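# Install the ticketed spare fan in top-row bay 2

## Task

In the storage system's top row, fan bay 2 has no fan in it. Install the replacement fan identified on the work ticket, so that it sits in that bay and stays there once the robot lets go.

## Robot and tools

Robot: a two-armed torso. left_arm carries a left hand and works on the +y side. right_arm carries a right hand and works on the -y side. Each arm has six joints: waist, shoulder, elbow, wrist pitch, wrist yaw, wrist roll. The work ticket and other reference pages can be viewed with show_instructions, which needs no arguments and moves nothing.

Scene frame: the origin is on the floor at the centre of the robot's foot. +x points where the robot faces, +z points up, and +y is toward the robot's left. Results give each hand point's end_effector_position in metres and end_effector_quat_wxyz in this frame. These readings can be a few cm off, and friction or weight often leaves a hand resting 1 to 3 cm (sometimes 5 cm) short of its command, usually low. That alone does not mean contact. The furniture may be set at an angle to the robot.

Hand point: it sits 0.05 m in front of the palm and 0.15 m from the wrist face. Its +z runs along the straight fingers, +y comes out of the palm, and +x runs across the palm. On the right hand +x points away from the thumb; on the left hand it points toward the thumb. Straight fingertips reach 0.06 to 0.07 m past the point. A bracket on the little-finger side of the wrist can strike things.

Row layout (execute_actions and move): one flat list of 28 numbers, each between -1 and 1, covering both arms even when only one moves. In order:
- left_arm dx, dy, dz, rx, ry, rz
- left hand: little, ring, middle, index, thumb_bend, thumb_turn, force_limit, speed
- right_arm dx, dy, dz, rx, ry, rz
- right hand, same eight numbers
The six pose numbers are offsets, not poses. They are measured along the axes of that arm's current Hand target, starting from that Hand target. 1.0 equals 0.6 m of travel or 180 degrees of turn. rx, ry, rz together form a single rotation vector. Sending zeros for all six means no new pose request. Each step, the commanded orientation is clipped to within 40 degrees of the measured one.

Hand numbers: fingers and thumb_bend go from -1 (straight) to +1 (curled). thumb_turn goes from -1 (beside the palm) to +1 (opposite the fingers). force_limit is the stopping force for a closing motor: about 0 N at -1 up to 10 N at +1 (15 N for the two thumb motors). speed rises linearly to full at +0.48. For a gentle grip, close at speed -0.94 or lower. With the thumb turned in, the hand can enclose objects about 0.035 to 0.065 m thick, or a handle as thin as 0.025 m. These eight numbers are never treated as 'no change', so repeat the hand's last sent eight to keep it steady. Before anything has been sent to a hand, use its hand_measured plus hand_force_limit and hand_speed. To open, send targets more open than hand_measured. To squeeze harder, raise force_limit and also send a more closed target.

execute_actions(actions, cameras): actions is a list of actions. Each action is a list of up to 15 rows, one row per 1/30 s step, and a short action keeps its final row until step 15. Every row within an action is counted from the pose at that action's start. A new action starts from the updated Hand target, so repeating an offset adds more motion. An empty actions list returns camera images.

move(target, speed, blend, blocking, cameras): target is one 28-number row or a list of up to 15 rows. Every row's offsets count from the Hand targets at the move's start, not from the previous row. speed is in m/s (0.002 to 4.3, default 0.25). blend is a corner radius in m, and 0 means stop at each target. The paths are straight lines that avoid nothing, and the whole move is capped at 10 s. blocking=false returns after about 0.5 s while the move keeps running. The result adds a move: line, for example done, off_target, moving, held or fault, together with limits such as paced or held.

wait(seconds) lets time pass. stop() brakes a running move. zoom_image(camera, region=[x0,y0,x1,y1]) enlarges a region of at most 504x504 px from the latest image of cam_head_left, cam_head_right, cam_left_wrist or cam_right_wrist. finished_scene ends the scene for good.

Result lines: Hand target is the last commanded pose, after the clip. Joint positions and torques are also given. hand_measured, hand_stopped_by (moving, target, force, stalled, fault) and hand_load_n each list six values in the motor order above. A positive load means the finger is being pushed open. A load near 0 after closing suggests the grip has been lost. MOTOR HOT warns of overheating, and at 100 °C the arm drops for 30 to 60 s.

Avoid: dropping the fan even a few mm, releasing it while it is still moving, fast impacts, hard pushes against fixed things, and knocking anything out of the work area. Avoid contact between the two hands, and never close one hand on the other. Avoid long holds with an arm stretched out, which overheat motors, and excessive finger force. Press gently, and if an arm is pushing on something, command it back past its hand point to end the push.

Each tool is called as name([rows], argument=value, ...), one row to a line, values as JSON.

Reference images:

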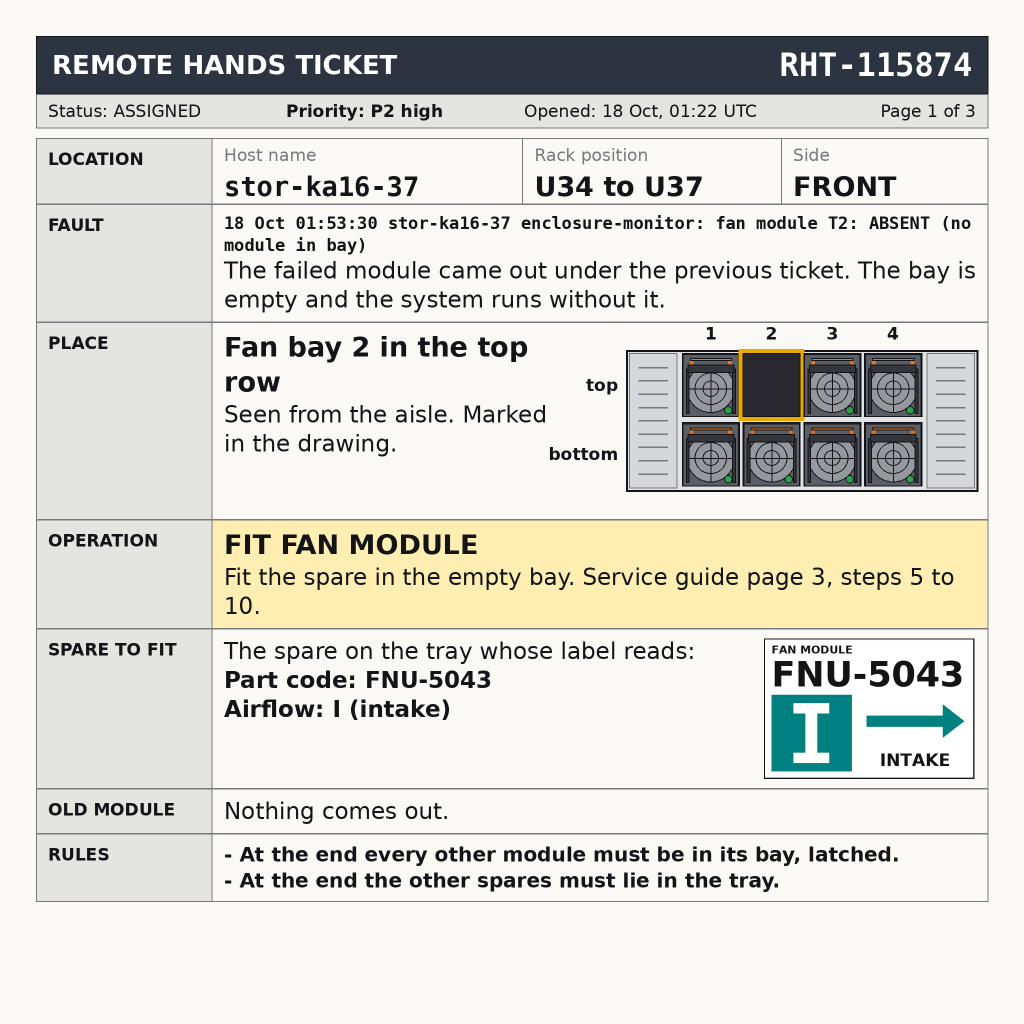

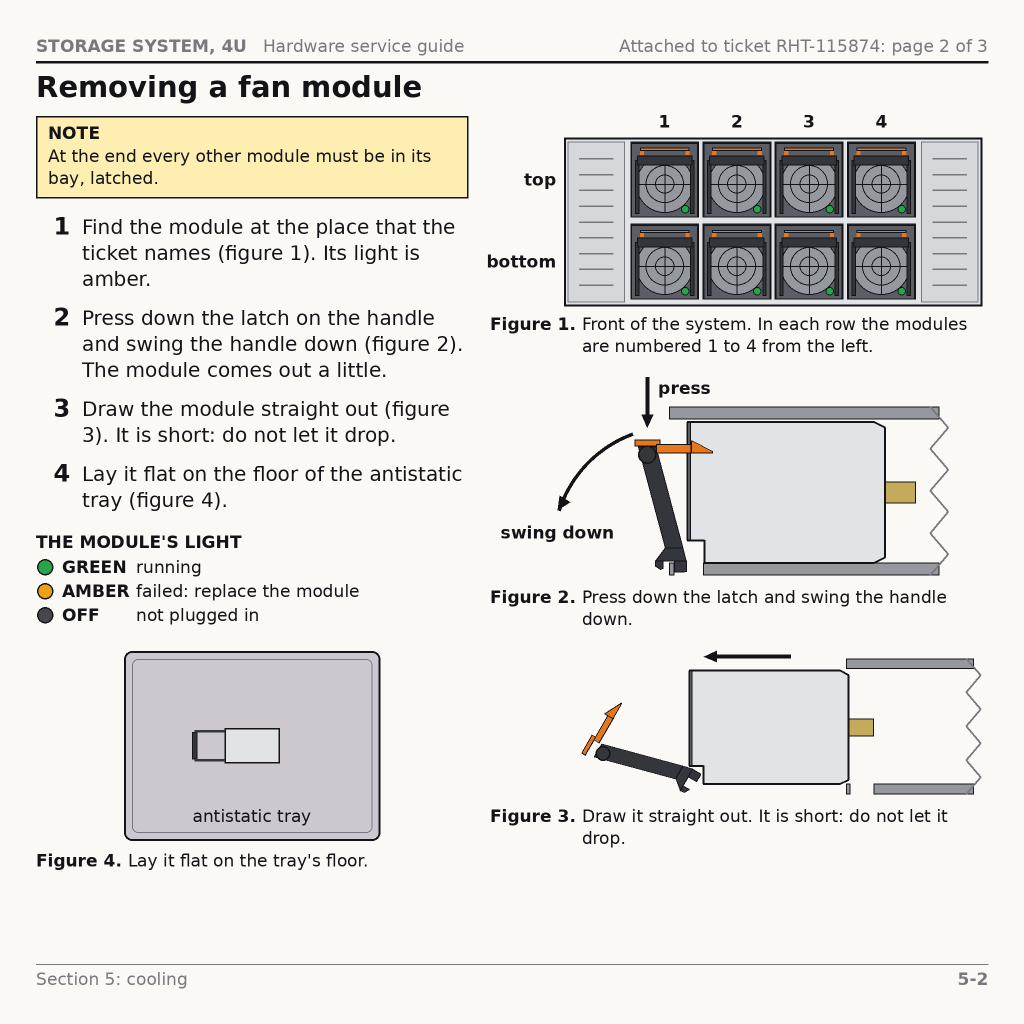

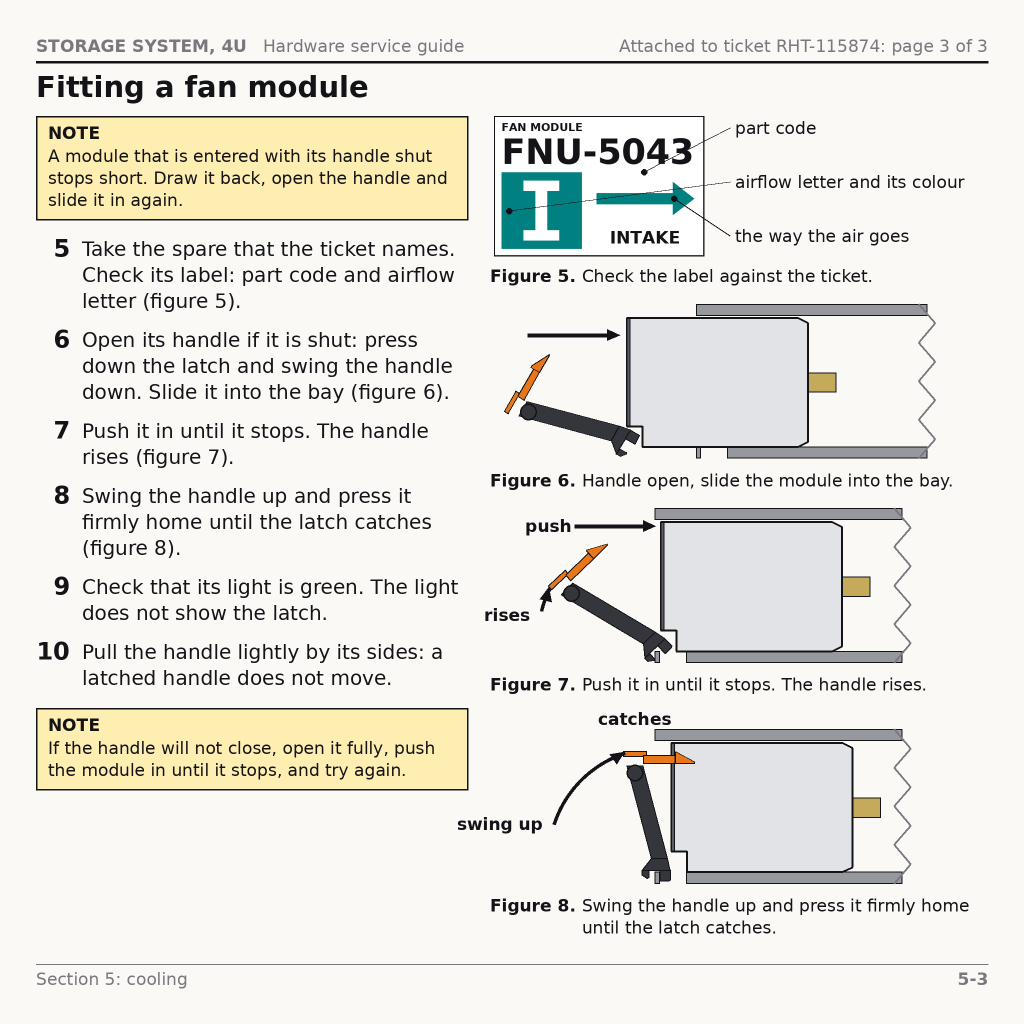

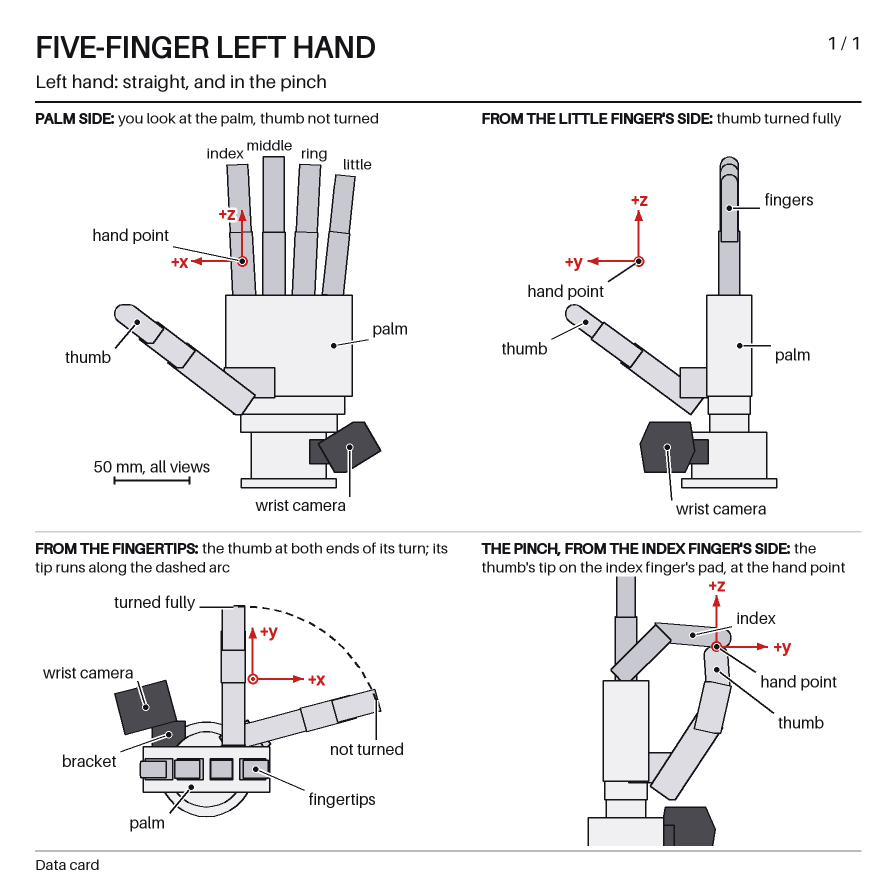

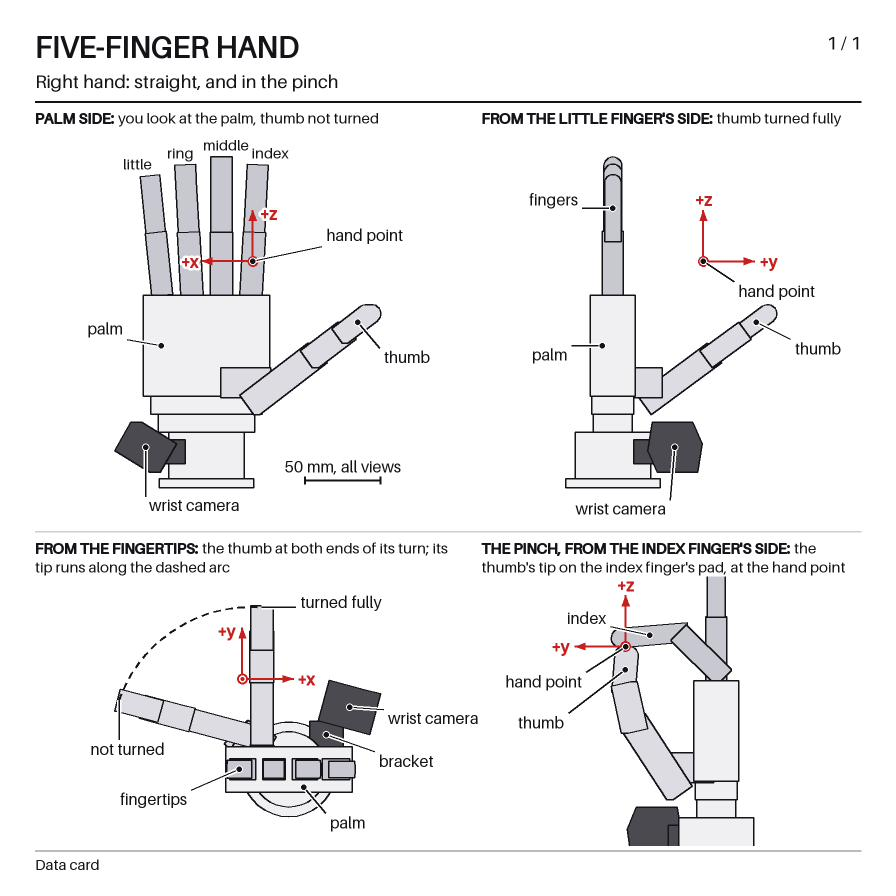

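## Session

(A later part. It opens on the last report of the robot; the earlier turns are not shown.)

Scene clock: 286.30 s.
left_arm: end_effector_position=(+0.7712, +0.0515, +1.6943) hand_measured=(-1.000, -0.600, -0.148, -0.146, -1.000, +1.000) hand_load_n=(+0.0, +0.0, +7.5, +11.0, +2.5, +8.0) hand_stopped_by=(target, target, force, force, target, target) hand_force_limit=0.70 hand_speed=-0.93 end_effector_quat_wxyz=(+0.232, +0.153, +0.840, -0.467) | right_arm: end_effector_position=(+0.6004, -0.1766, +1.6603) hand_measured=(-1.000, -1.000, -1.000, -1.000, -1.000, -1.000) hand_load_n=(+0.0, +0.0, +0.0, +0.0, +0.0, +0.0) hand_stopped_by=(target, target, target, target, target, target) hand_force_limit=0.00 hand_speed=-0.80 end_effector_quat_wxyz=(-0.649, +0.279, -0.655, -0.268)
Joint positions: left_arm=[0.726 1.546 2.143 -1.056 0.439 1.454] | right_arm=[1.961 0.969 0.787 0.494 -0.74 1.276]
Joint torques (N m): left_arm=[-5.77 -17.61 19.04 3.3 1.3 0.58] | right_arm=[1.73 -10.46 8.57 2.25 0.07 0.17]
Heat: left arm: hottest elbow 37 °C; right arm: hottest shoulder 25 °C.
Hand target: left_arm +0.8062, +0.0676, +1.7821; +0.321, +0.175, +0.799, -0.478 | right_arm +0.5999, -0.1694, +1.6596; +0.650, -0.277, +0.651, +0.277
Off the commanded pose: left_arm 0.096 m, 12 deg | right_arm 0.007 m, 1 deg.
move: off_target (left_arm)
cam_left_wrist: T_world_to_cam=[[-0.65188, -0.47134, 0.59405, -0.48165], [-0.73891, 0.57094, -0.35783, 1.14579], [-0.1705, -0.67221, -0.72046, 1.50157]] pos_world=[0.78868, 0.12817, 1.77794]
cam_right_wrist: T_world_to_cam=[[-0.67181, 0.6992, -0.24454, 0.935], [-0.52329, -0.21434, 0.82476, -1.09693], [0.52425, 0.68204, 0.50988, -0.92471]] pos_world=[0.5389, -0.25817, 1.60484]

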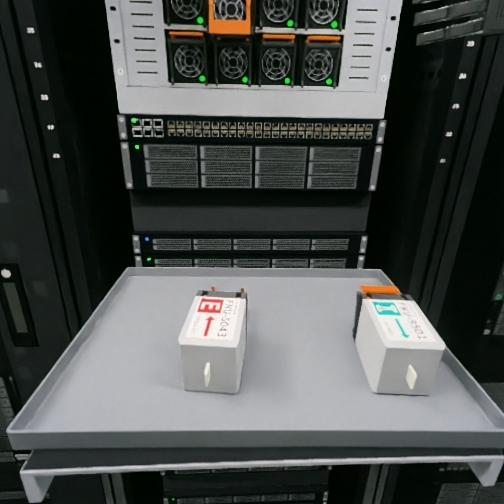

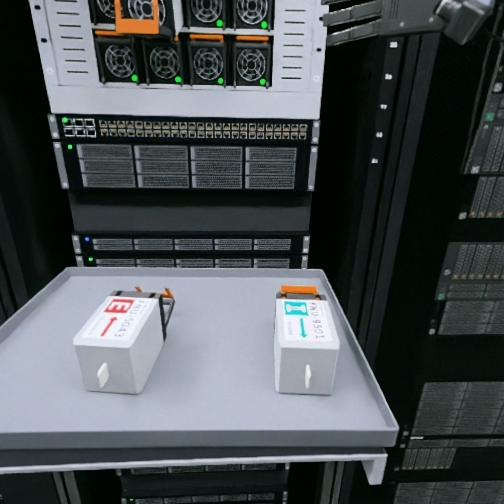

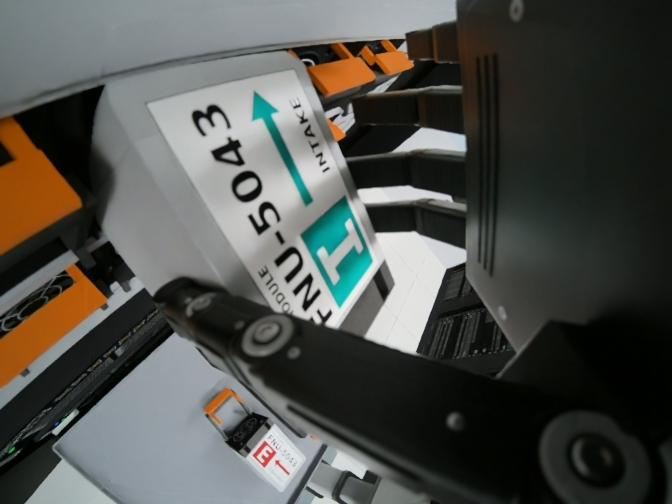

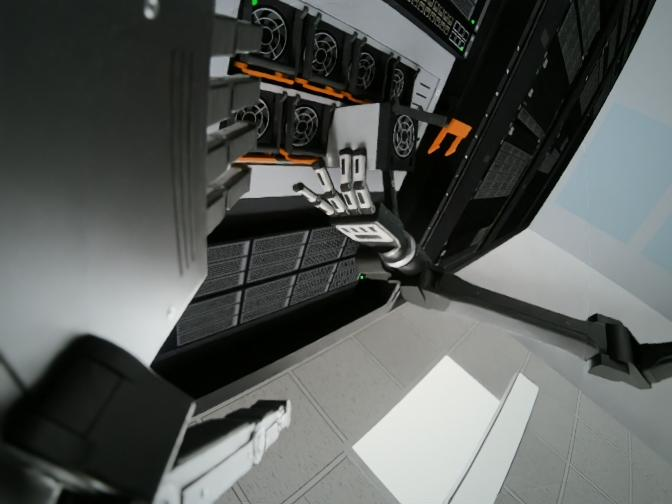

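move([
  [0.0563,-0.0448,-0.0293,0,0,0,-1,-0.6,0.4,0.4,-1,1,0.7,-0.93,0,0,0,0,0,0,-1,-1,-1,-1,-1,-1,0,-0.8],
], speed=0.05, cameras=["cam_head_left","cam_head_right","cam_left_wrist","cam_right_wrist"])

zoom_image(camera="cam_right_wrist", region=[310, 80, 490, 240])

zoom_image(camera="cam_left_wrist", region=[60, 20, 480, 340])

Scene clock: 294.40 s.
left_arm: end_effector_position=(+0.7503, +0.0554, +1.7057) hand_measured=(-1.000, -0.600, -0.148, -0.146, -1.000, +1.000) hand_load_n=(+0.0, +0.0, +9.0, +9.5, +2.0, +1.5) hand_stopped_by=(target, target, force, force, target, target) hand_force_limit=0.70 hand_speed=-0.93 end_effector_quat_wxyz=(+0.249, +0.161, +0.835, -0.464) | right_arm: end_effector_position=(+0.6004, -0.1766, +1.6603) hand_measured=(-1.000, -1.000, -1.000, -1.000, -1.000, -1.000) hand_load_n=(+0.0, +0.0, +0.0, +0.0, +0.0, +0.0) hand_stopped_by=(target, target, target, target, target, target) hand_force_limit=0.00 hand_speed=-0.80 end_effector_quat_wxyz=(-0.649, +0.279, -0.655, -0.268)
Joint positions: left_arm=[0.7 1.457 2.02 -0.992 0.412 1.464] | right_arm=[1.961 0.969 0.787 0.494 -0.74 1.276]
Joint torques (N m): left_arm=[-7.18 -19.14 11.59 3.9 0.76 0.35] | right_arm=[1.9 -10.23 8.44 2.5 -0.02 0.22]
Heat: left arm: hottest elbow 38 °C; right arm: hottest shoulder 25 °C.
Hand target: left_arm +0.7597, +0.0692, +1.7826; +0.321, +0.175, +0.799, -0.478 | right_arm +0.5999, -0.1694, +1.6596; +0.650, -0.277, +0.651, +0.277
Off the commanded pose: left_arm 0.079 m, 9 deg | right_arm 0.007 m, 1 deg.
move: off_target (left_arm)
cam_left_wrist: T_world_to_cam=[[-0.67392, -0.47194, 0.56842, -0.43991], [-0.72539, 0.56861, -0.38793, 1.17354], [-0.14013, -0.67376, -0.72554, 1.49486]] pos_world=[0.76428, 0.13228, 1.78989]
cam_right_wrist: T_world_to_cam=[[-0.67181, 0.6992, -0.24454, 0.935], [-0.52329, -0.21434, 0.82476, -1.09693], [0.52425, 0.68204, 0.50988, -0.92471]] pos_world=[0.5389, -0.25817, 1.60484]

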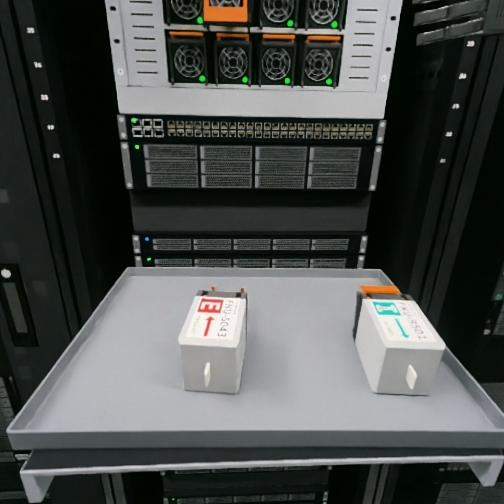

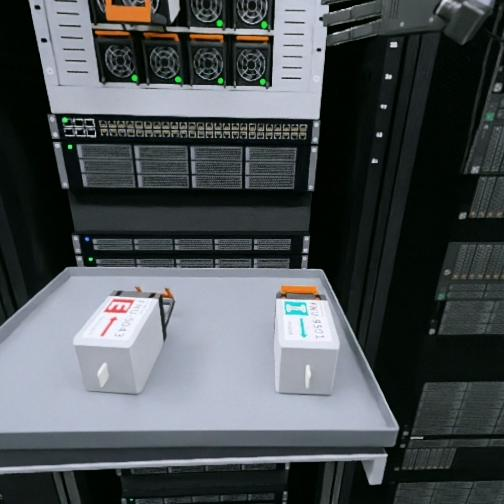

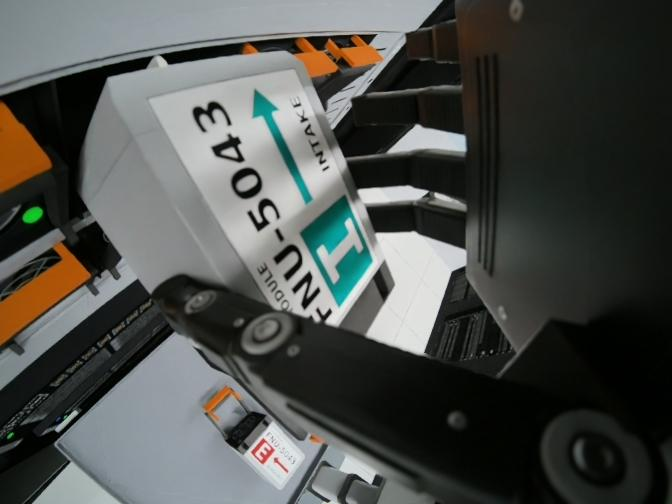

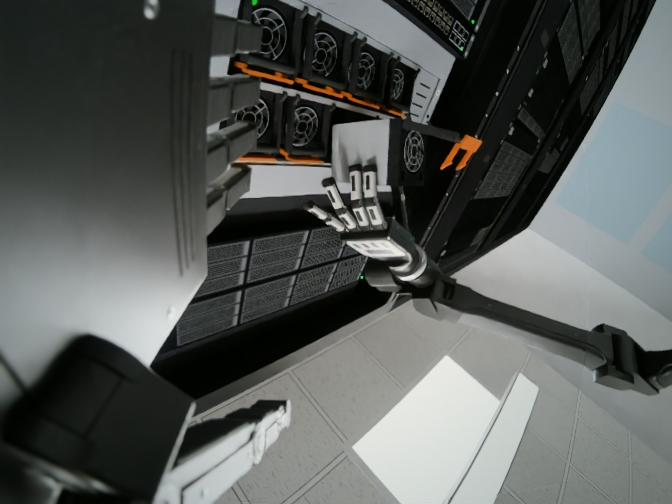

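Scaled by 2.800 from the camera's image (finer frame: 960x720).

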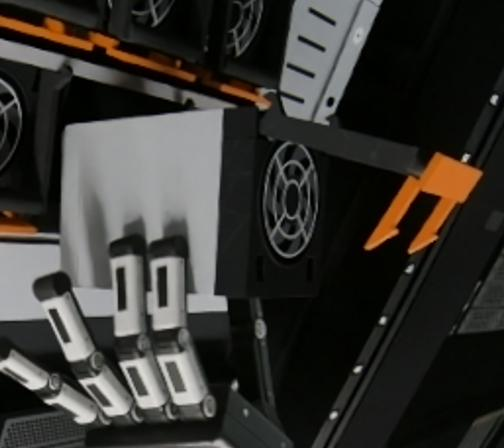

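Scaled by 1.200 from the camera's image (finer frame: 960x720).

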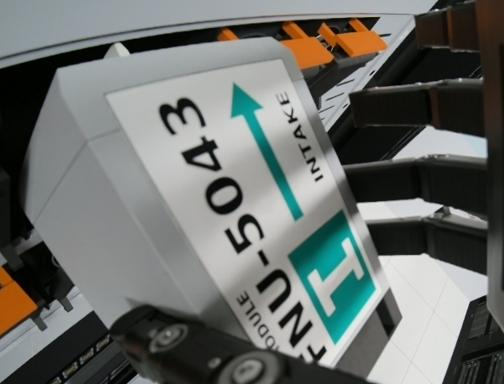

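move([
  [0.0978,-0.0782,-0.0461,0,0,0,-1,-0.6,0.4,0.4,-1,1,0.7,-0.93,0.2667,0.0603,-0.1292,0.2124,0.2116,-0.4665,-1,-1,-1,-1,-1,-1,0,-0.8],
  [0.0978,-0.0782,-0.0461,0,0,0,-1,-0.6,0.4,0.4,-1,1,0.7,-0.93,0.3,0.3333,0.2998,0.2124,0.2116,-0.4665,-1,-1,-1,-1,-1,-1,0,-0.8],
], speed=0.2, blend=0.02, cameras=["all"])

Scene clock: 303.87 s.
left_arm: end_effector_position=(+0.6716, +0.0609, +1.7166) hand_measured=(-1.000, -0.600, -0.148, -0.146, -1.000, +1.000) hand_load_n=(+0.0, +0.0, +8.5, +9.5, +2.5, +2.0) hand_stopped_by=(target, target, force, force, target, target) hand_force_limit=0.70 hand_speed=-0.93 end_effector_quat_wxyz=(+0.260, +0.170, +0.834, -0.456) | right_arm: end_effector_position=(+0.5818, +0.0835, +1.4682) hand_measured=(-1.000, -1.000, -1.000, -1.000, -1.000, -1.000) hand_load_n=(+0.0, +0.0, +0.0, +0.0, +0.0, +0.0) hand_stopped_by=(target, target, target, target, target, target) hand_force_limit=0.00 hand_speed=-0.80 end_effector_quat_wxyz=(+0.490, -0.523, +0.507, -0.478)
Joint positions: left_arm=[0.6 1.239 1.715 -0.882 0.307 1.448] | right_arm=[2.858 1.827 0.963 1.54 0.793 -0.715]
Joint torques (N m): left_arm=[-6.42 -14.86 11.99 4.15 0.92 0.26] | right_arm=[7.88 -12.92 7.82 1.61 -0.49 0.02]
Heat: left arm: hottest elbow 37 °C; right arm: hottest elbow 25 °C.
Hand target: left_arm +0.6797, +0.0692, +1.7825; +0.321, +0.175, +0.799, -0.478 | right_arm +0.5801, +0.0988, +1.4795; +0.488, -0.488, +0.512, -0.512
Off the commanded pose: left_arm 0.067 m, 8 deg | right_arm 0.019 m, 6 deg.
joint sent to its limit (right arm) — joint 1 (waist), upper limit; joint 4 (wrist pitch), upper limit. The joint targets are off in orientation, not in position.
move: off_target (left_arm, right_arm)
cam_left_wrist: T_world_to_cam=[[-0.69076, -0.47901, 0.54167, -0.43895], [-0.71322, 0.57468, -0.40133, 1.13199], [-0.11905, -0.66355, -0.7386, 1.50308]] pos_world=[0.68309, 0.13658, 1.80224]
cam_right_wrist: T_world_to_cam=[[-0.02275, -0.23844, -0.97089, 1.46079], [-0.56449, 0.80459, -0.18437, 0.52805], [0.82512, 0.54386, -0.1529, -0.18476]] pos_world=[0.48377, 0.02393, 1.48737]

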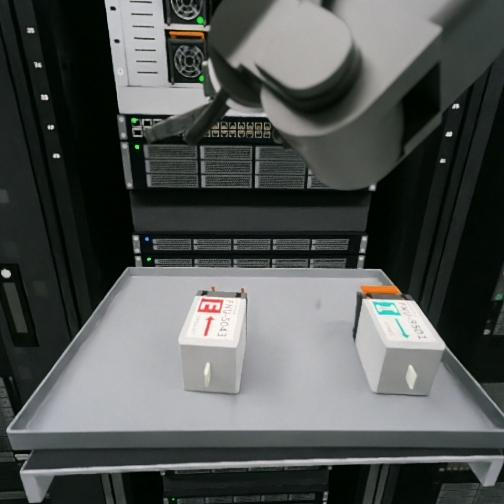

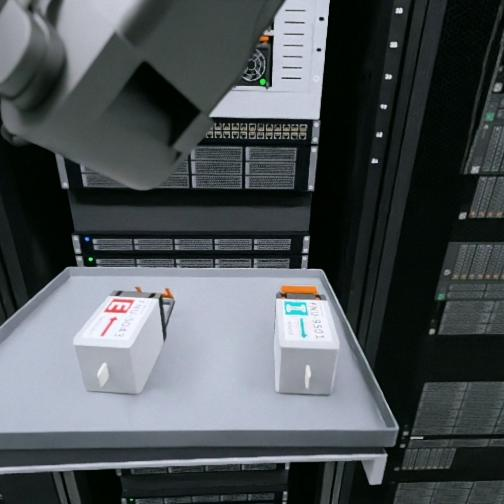

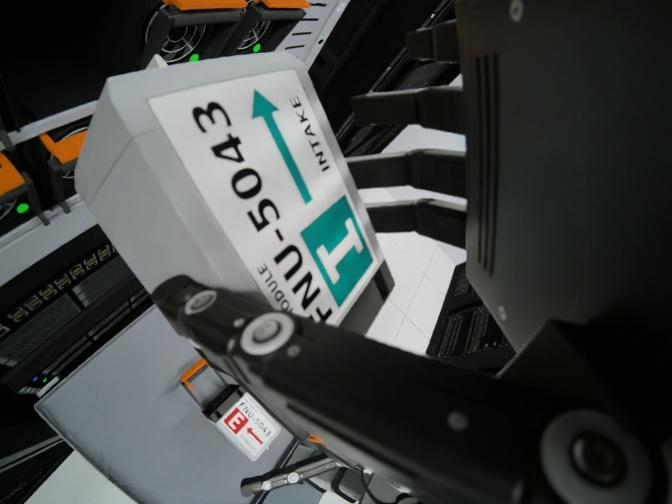

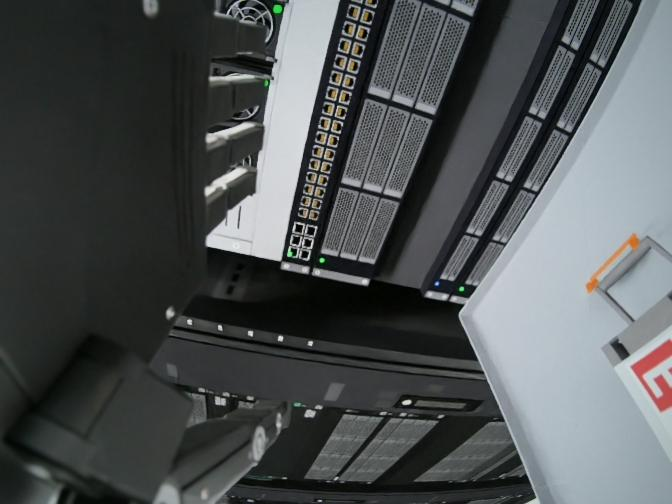

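move([
  [0,0,0,0,0,0,-1,-0.6,0.4,0.4,-1,1,0.7,-0.93,0.5042,-0.0333,-0.0763,0,0,0,-1,-1,-1,-1,-1,-1,0,-0.8],
  [0.5773,0.4668,-0.0248,0,0,0,-1,-0.6,0.4,0.4,-1,1,0.7,-0.93,0.4447,-0.3,0.0543,-0.2124,-0.2116,0.4665,-1,-1,-1,-1,-1,-1,0,-0.8],
], speed=0.15, cameras=["all"])

Scene clock: 320.53 s.
left_arm: end_effector_position=(+0.5613, +0.2074, +1.3457) hand_measured=(-1.000, -0.600, -0.148, -0.146, -1.000, +1.000) hand_load_n=(+0.0, -0.5, +8.5, +9.5, +2.0, +2.0) hand_stopped_by=(target, target, force, force, target, target) hand_force_limit=0.70 hand_speed=-0.93 end_effector_quat_wxyz=(+0.278, +0.145, +0.818, -0.482) | right_arm: end_effector_position=(+0.5818, -0.1614, +1.6468) hand_measured=(-1.000, -1.000, -1.000, -1.000, -1.000, -1.000) hand_load_n=(+0.0, +0.0, +0.0, +0.0, +0.0, +0.0) hand_stopped_by=(target, target, target, target, target, target) hand_force_limit=0.00 hand_speed=-0.80 end_effector_quat_wxyz=(-0.635, +0.280, -0.660, -0.288)
Joint positions: left_arm=[1.236 1.263 0.778 -0.041 0.921 1.711] | right_arm=[1.995 0.964 0.739 0.495 -0.733 1.275]
Joint torques (N m): left_arm=[-1.49 -11.52 7.32 3.37 1.62 0.41] | right_arm=[0.03 -10.11 12.3 2.35 -0.29 0.25]
Heat: left arm: hottest elbow 35 °C; right arm: hottest elbow 25 °C.
Hand target: left_arm +0.5848, +0.2075, +1.3696; +0.321, +0.175, +0.799, -0.478 | right_arm +0.5999, -0.1694, +1.6594; +0.650, -0.277, +0.651, +0.277
Off the commanded pose: left_arm 0.034 m, 6 deg | right_arm 0.023 m, 2 deg.
move: off_target (left_arm, right_arm)
cam_left_wrist: T_world_to_cam=[[-0.67636, -0.46186, 0.57378, -0.29894], [-0.73134, 0.51384, -0.44846, 0.90647], [-0.08771, -0.72294, -0.68532, 1.23613]] pos_world=[0.56916, 0.28981, 1.42518]
cam_right_wrist: T_world_to_cam=[[-0.70142, 0.68089, -0.21071, 0.86708], [-0.48614, -0.24085, 0.84003, -1.14318], [0.52122, 0.69165, 0.49995, -0.89886]] pos_world=[0.52094, -0.24403, 1.59239]

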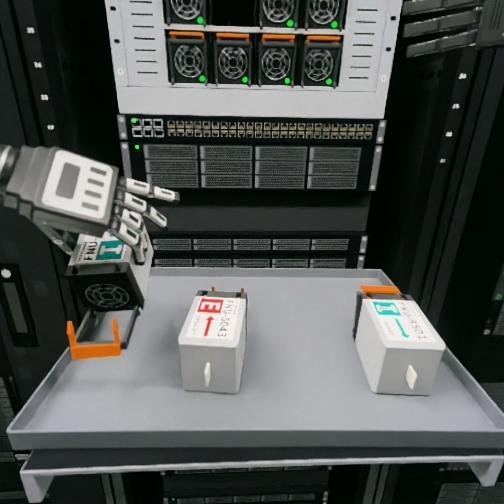

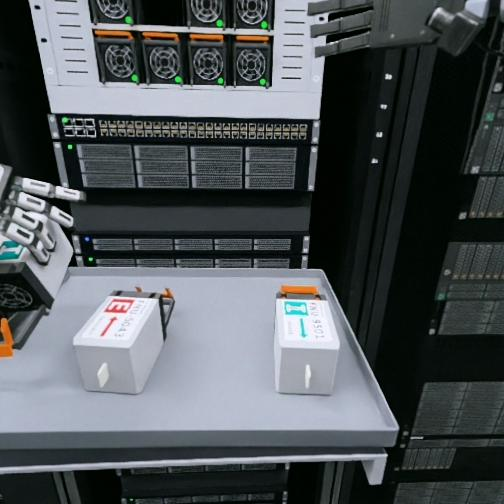

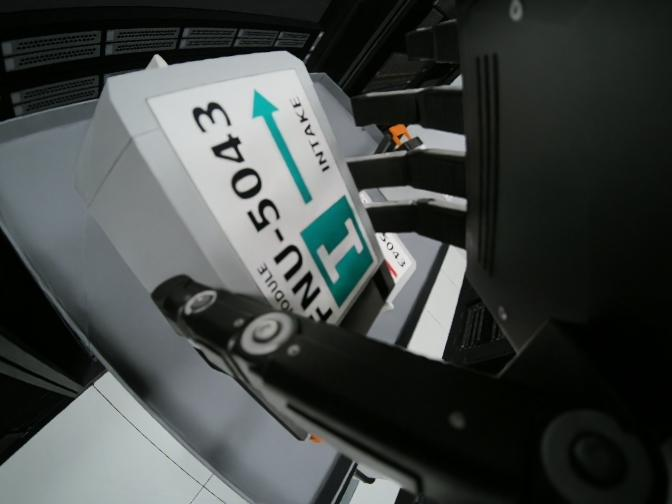

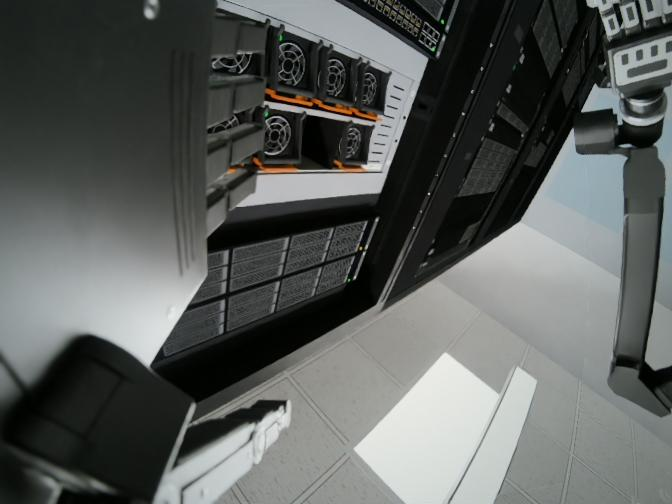

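move([
  [0.1361,0.1303,0.0676,-0.0117,0.0093,0.0055,-1,-0.6,0.4,0.4,-1,1,0.7,-0.93,0,0,0,0,0,0,-1,-1,-1,-1,-1,-1,0,-0.8],
], speed=0.05, cameras=["cam_head_left","cam_head_right","cam_left_wrist"])

zoom_image(camera="cam_head_left", region=[30, 200, 230, 400])

Scene clock: 326.50 s.
left_arm: end_effector_position=(+0.5762, +0.2036, +1.2539) hand_measured=(-1.000, -0.600, -0.150, -0.146, -1.000, +1.000) hand_load_n=(+0.0, +0.0, +12.5, +4.0, +2.0, +0.0) hand_stopped_by=(target, target, force, force, target, target) hand_force_limit=0.70 hand_speed=-0.93 end_effector_quat_wxyz=(+0.308, +0.179, +0.812, -0.463) | right_arm: end_effector_position=(+0.5819, -0.1613, +1.6466) hand_measured=(-1.000, -1.000, -1.000, -1.000, -1.000, -1.000) hand_load_n=(+0.0, +0.0, +0.0, +0.0, +0.0, +0.0) hand_stopped_by=(target, target, target, target, target, target) hand_force_limit=0.00 hand_speed=-0.80 end_effector_quat_wxyz=(-0.635, +0.280, -0.660, -0.288)
Joint positions: left_arm=[1.257 1.538 0.803 0.222 0.928 1.803] | right_arm=[1.995 0.964 0.739 0.495 -0.733 1.276]
Joint torques (N m): left_arm=[-1.44 -10.23 4.98 2.45 0.72 0.25] | right_arm=[-0.09 -9.41 12.25 2.4 -0.32 0.17]
Heat: left arm: hottest elbow 34 °C; right arm: hottest elbow 25 °C.
Hand target: left_arm +0.5850, +0.2075, +1.2495; +0.317, +0.183, +0.810, -0.458 | right_arm +0.6000, -0.1694, +1.6593; +0.650, -0.277, +0.651, +0.277
Off the commanded pose: left_arm 0.010 m, 1 deg | right_arm 0.024 m, 2 deg.
move: done
cam_left_wrist: T_world_to_cam=[[-0.73278, -0.46775, 0.49422, -0.10433], [-0.67942, 0.54322, -0.49326, 0.89849], [-0.03775, -0.69723, -0.71585, 1.17603]] pos_world=[0.57839, 0.28309, 1.33662]

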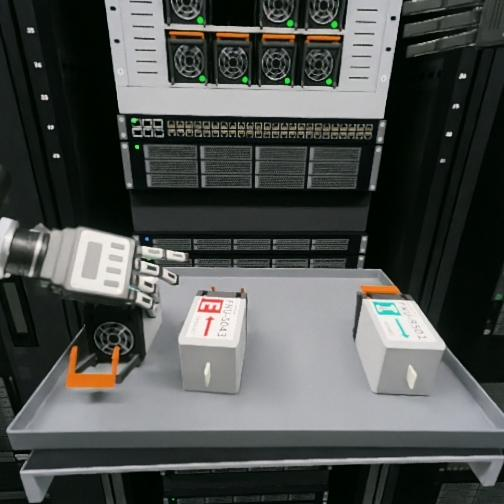

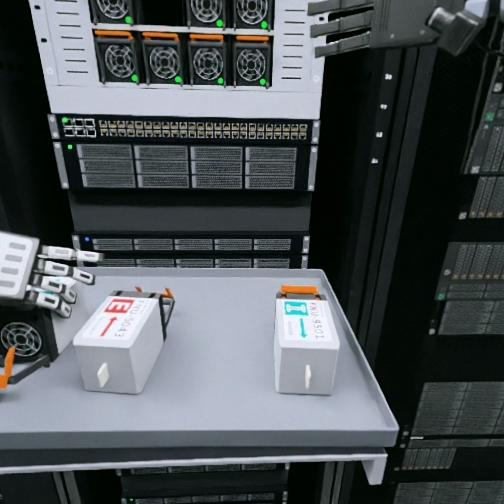

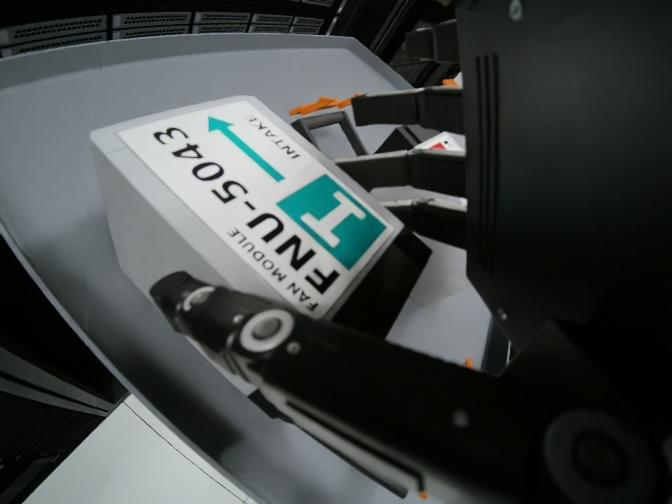

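Scaled by 2.520 from the camera's image (finer frame: 720x720).

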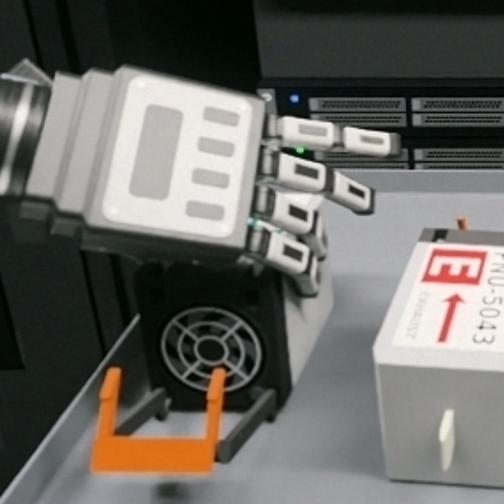

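move([
  [0,0,0,0,0,0,-1,-0.6,-0.44,-0.44,-1,1,0.2,-0.8,0,0,0,0,0,0,-1,-1,-1,-1,-1,-1,0,-0.8],
], speed=0.05, cameras=["cam_left_wrist"])

zoom_image(camera="cam_left_wrist", region=[60, 60, 300, 240])

zoom_image(camera="cam_left_wrist", region=[250, 160, 470, 340])

Scene clock: 328.50 s.
left_arm: end_effector_position=(+0.5754, +0.2043, +1.2514) hand_measured=(-1.000, -0.600, -0.440, -0.440, -1.000, +1.000) hand_load_n=(+0.0, +0.0, +0.0, +0.0, +0.0, +0.0) hand_stopped_by=(target, target, target, target, target, target) hand_force_limit=0.20 hand_speed=-0.80 end_effector_quat_wxyz=(+0.307, +0.178, +0.812, -0.463) | right_arm: end_effector_position=(+0.5819, -0.1613, +1.6466) hand_measured=(-1.000, -1.000, -1.000, -1.000, -1.000, -1.000) hand_load_n=(+0.0, -0.5, +0.0, +0.0, +0.0, +0.0) hand_stopped_by=(target, target, target, target, target, target) hand_force_limit=0.00 hand_speed=-0.80 end_effector_quat_wxyz=(-0.635, +0.280, -0.660, -0.288)
Joint positions: left_arm=[1.259 1.543 0.803 0.224 0.928 1.804] | right_arm=[1.995 0.964 0.739 0.495 -0.733 1.276]
Joint torques (N m): left_arm=[-0.85 -10.23 4.97 2.35 0.73 0.22] | right_arm=[-0.5 -9.47 12.4 2.41 -0.27 0.21]
Heat: left arm: hottest elbow 33 °C; right arm: hottest elbow 25 °C.
Hand target: left_arm +0.5850, +0.2076, +1.2495; +0.317, +0.183, +0.810, -0.458 | right_arm +0.6000, -0.1694, +1.6593; +0.650, -0.277, +0.651, +0.277
Off the commanded pose: left_arm 0.010 m, 1 deg | right_arm 0.024 m, 2 deg.
move: done
cam_left_wrist: T_world_to_cam=[[-0.73114, -0.46879, 0.49565, -0.10594], [-0.6811, 0.54335, -0.49079, 0.89414], [-0.03923, -0.69643, -0.71656, 1.17627]] pos_world=[0.57769, 0.28369, 1.33421]

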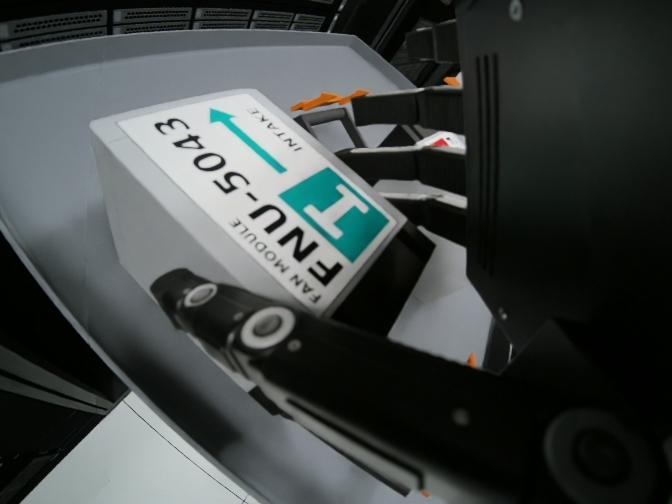

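Scaled by 2.100 from the camera's image (finer frame: 960x720).

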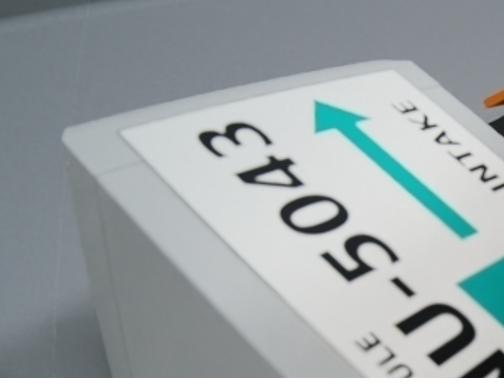

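Scaled by 2.291 from the camera's image (finer frame: 960x720).

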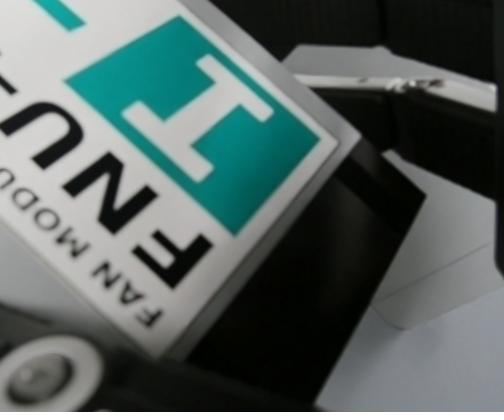

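move([
  [0.0215,-0.0045,-0.0047,-0.0228,0.0071,0.0041,-1,-0.6,-0.44,-0.44,-1,1,0.2,-0.8,0,0,0,0,0,0,-1,-1,-1,-1,-1,-1,0,-0.8],
], speed=0.05, cameras=["cam_left_wrist","cam_head_left"])

zoom_image(camera="cam_left_wrist", region=[250, 160, 470, 340])

Scene clock: 333.03 s.
left_arm: end_effector_position=(+0.5689, +0.2089, +1.2402) hand_measured=(-1.000, -0.600, -0.440, -0.440, -1.000, +1.000) hand_load_n=(+0.0, +0.0, +0.0, +0.0, +0.0, +0.5) hand_stopped_by=(target, target, target, target, target, target) hand_force_limit=0.20 hand_speed=-0.80 end_effector_quat_wxyz=(+0.307, +0.175, +0.831, -0.430) | right_arm: end_effector_position=(+0.5819, -0.1613, +1.6466) hand_measured=(-1.000, -1.000, -1.000, -1.000, -1.000, -1.000) hand_load_n=(+0.0, +0.0, +0.0, +0.0, +0.0, +0.0) hand_stopped_by=(target, target, target, target, target, target) hand_force_limit=0.00 hand_speed=-0.80 end_effector_quat_wxyz=(-0.635, +0.280, -0.660, -0.288)
Joint positions: left_arm=[1.243 1.543 0.773 0.26 0.838 1.804] | right_arm=[1.995 0.964 0.739 0.495 -0.733 1.276]
Joint torques (N m): left_arm=[-2.08 -11.22 3.23 2.61 0.38 0.23] | right_arm=[0.38 -9.29 12.46 2.45 -0.32 0.18]
Heat: left arm: hottest elbow 33 °C; right arm: hottest elbow 25 °C.
Hand target: left_arm +0.5730, +0.2087, +1.2436; +0.317, +0.182, +0.829, -0.424 | right_arm +0.6000, -0.1694, +1.6593; +0.650, -0.277, +0.651, +0.277
Off the commanded pose: left_arm 0.005 m, 2 deg | right_arm 0.024 m, 2 deg.
move: done
cam_left_wrist: T_world_to_cam=[[-0.7143, -0.52552, 0.46217, -0.05922], [-0.69959, 0.55382, -0.45151, 0.84137], [-0.01869, -0.64584, -0.76324, 1.20698]] pos_world=[0.56886, 0.28243, 1.32847]
Images, in order (width x height): cam_head_left 504x504, cam_left_wrist 672x504.

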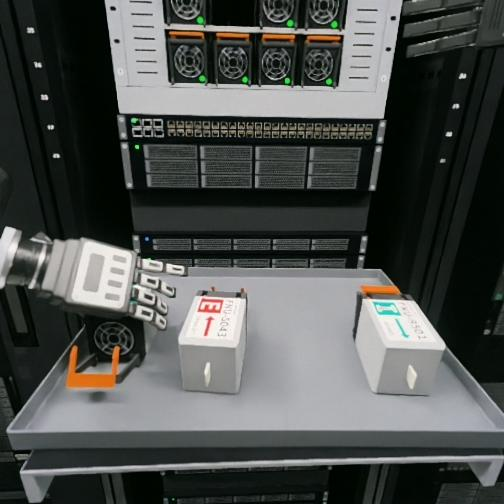

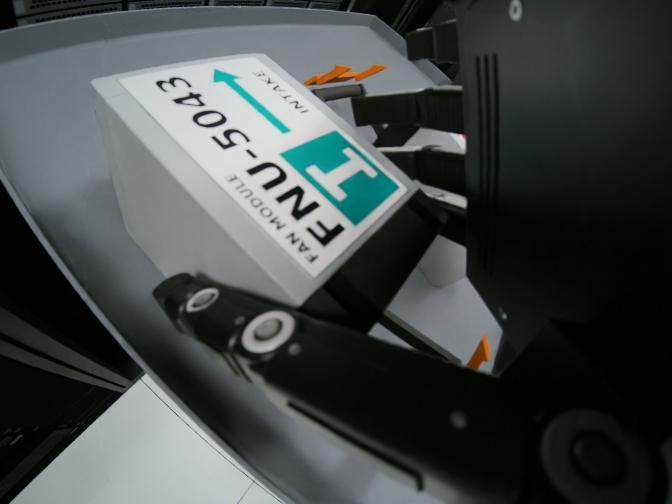

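Scaled by 2.291 from the camera's image (finer frame: 960x720).

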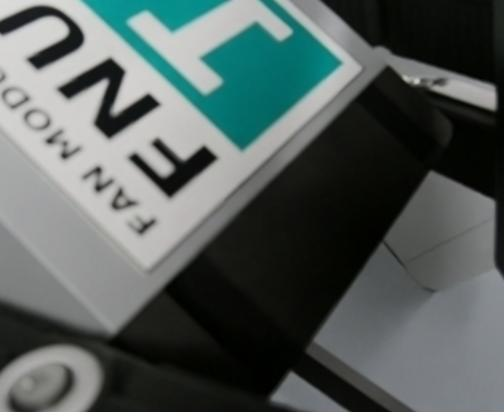

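move([
  [-0.0095,-0.013,0.0,0,0,0,-1,-0.6,-0.44,-0.44,-1,1,0.2,-0.8,0,0,0,0,0,0,-1,-1,-1,-1,-1,-1,0,-0.8],
], speed=0.05)

Scene clock: 334.67 s.
left_arm: end_effector_position=(+0.5692, +0.2077, +1.2434) hand_measured=(-1.000, -0.600, -0.440, -0.440, -1.000, +1.000) hand_load_n=(+0.0, +0.0, +0.0, +0.0, +0.0, +0.0) hand_stopped_by=(target, target, target, target, target, target) hand_force_limit=0.20 hand_speed=-0.80 end_effector_quat_wxyz=(+0.309, +0.177, +0.833, -0.424) | right_arm: end_effector_position=(+0.5819, -0.1613, +1.6466) hand_measured=(-1.000, -1.000, -1.000, -1.000, -1.000, -1.000) hand_load_n=(+0.0, +0.0, +0.0, +0.0, +0.0, -0.5) hand_stopped_by=(target, target, target, target, target, target) hand_force_limit=0.00 hand_speed=-0.80 end_effector_quat_wxyz=(-0.635, +0.280, -0.660, -0.288)
Joint positions: left_arm=[1.234 1.532 0.768 0.26 0.82 1.804] | right_arm=[1.995 0.964 0.739 0.495 -0.733 1.276]
Joint torques (N m): left_arm=[-2.2 -12.1 3.28 2.22 0.57 0.1] | right_arm=[-0.73 -9.41 12.27 2.35 -0.3 0.2]
Heat: left arm: hottest elbow 32 °C; right arm: hottest elbow 25 °C.
Hand target: left_arm +0.5727, +0.2039, +1.2521; +0.317, +0.182, +0.828, -0.424 | right_arm +0.6000, -0.1694, +1.6593; +0.650, -0.277, +0.651, +0.277
Off the commanded pose: left_arm 0.010 m, 1 deg | right_arm 0.024 m, 2 deg.
move: done

move([
  [-0.0045,-0.007,-0.0015,0,0,0,-1,-0.6,-0.44,-0.44,-1,1,0.2,-0.8,0,0,0,0,0,0,-1,-1,-1,-1,-1,-1,0,-0.8],
], speed=0.05, cameras=["cam_left_wrist"])

Scene clock: 335.60 s.
left_arm: end_effector_position=(+0.5705, +0.2058, +1.2493) hand_measured=(-1.000, -0.600, -0.440, -0.440, -1.000, +1.000) hand_load_n=(+0.0, +0.0, +0.0, +0.0, +0.0, +0.0) hand_stopped_by=(target, target, target, target, target, target) hand_force_limit=0.20 hand_speed=-0.80 end_effector_quat_wxyz=(+0.313, +0.180, +0.831, -0.423) | right_arm: end_effector_position=(+0.5819, -0.1613, +1.6466) hand_measured=(-1.000, -1.000, -1.000, -1.000, -1.000, -1.000) hand_load_n=(+0.0, +0.0, +0.0, +0.0, +0.0, +0.0) hand_stopped_by=(target, target, target, target, target, target) hand_force_limit=0.00 hand_speed=-0.80 end_effector_quat_wxyz=(-0.635, +0.280, -0.660, -0.288)
Joint positions: left_arm=[1.227 1.518 0.763 0.26 0.815 1.804] | right_arm=[1.995 0.964 0.739 0.495 -0.733 1.276]
Joint torques (N m): left_arm=[-2.67 -11.87 3.29 1.81 0.58 0.12] | right_arm=[-0.32 -9.17 12.3 2.37 -0.33 0.19]
Heat: left arm: hottest elbow 32 °C; right arm: hottest elbow 25 °C.
Hand target: left_arm +0.5720, +0.2021, +1.2567; +0.317, +0.182, +0.829, -0.424 | right_arm +0.6000, -0.1694, +1.6593; +0.650, -0.277, +0.651, +0.277
Off the commanded pose: left_arm 0.009 m, 1 deg | right_arm 0.024 m, 2 deg.
move: done
cam_left_wrist: T_world_to_cam=[[-0.72081, -0.532, 0.44432, -0.0365], [-0.69311, 0.55852, -0.45568, 0.84879], [-0.00574, -0.63642, -0.77132, 1.21259]] pos_world=[0.56896, 0.27824, 1.3383]

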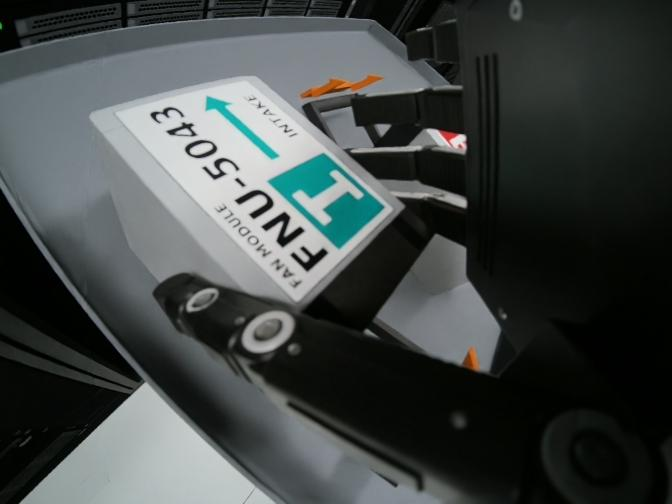

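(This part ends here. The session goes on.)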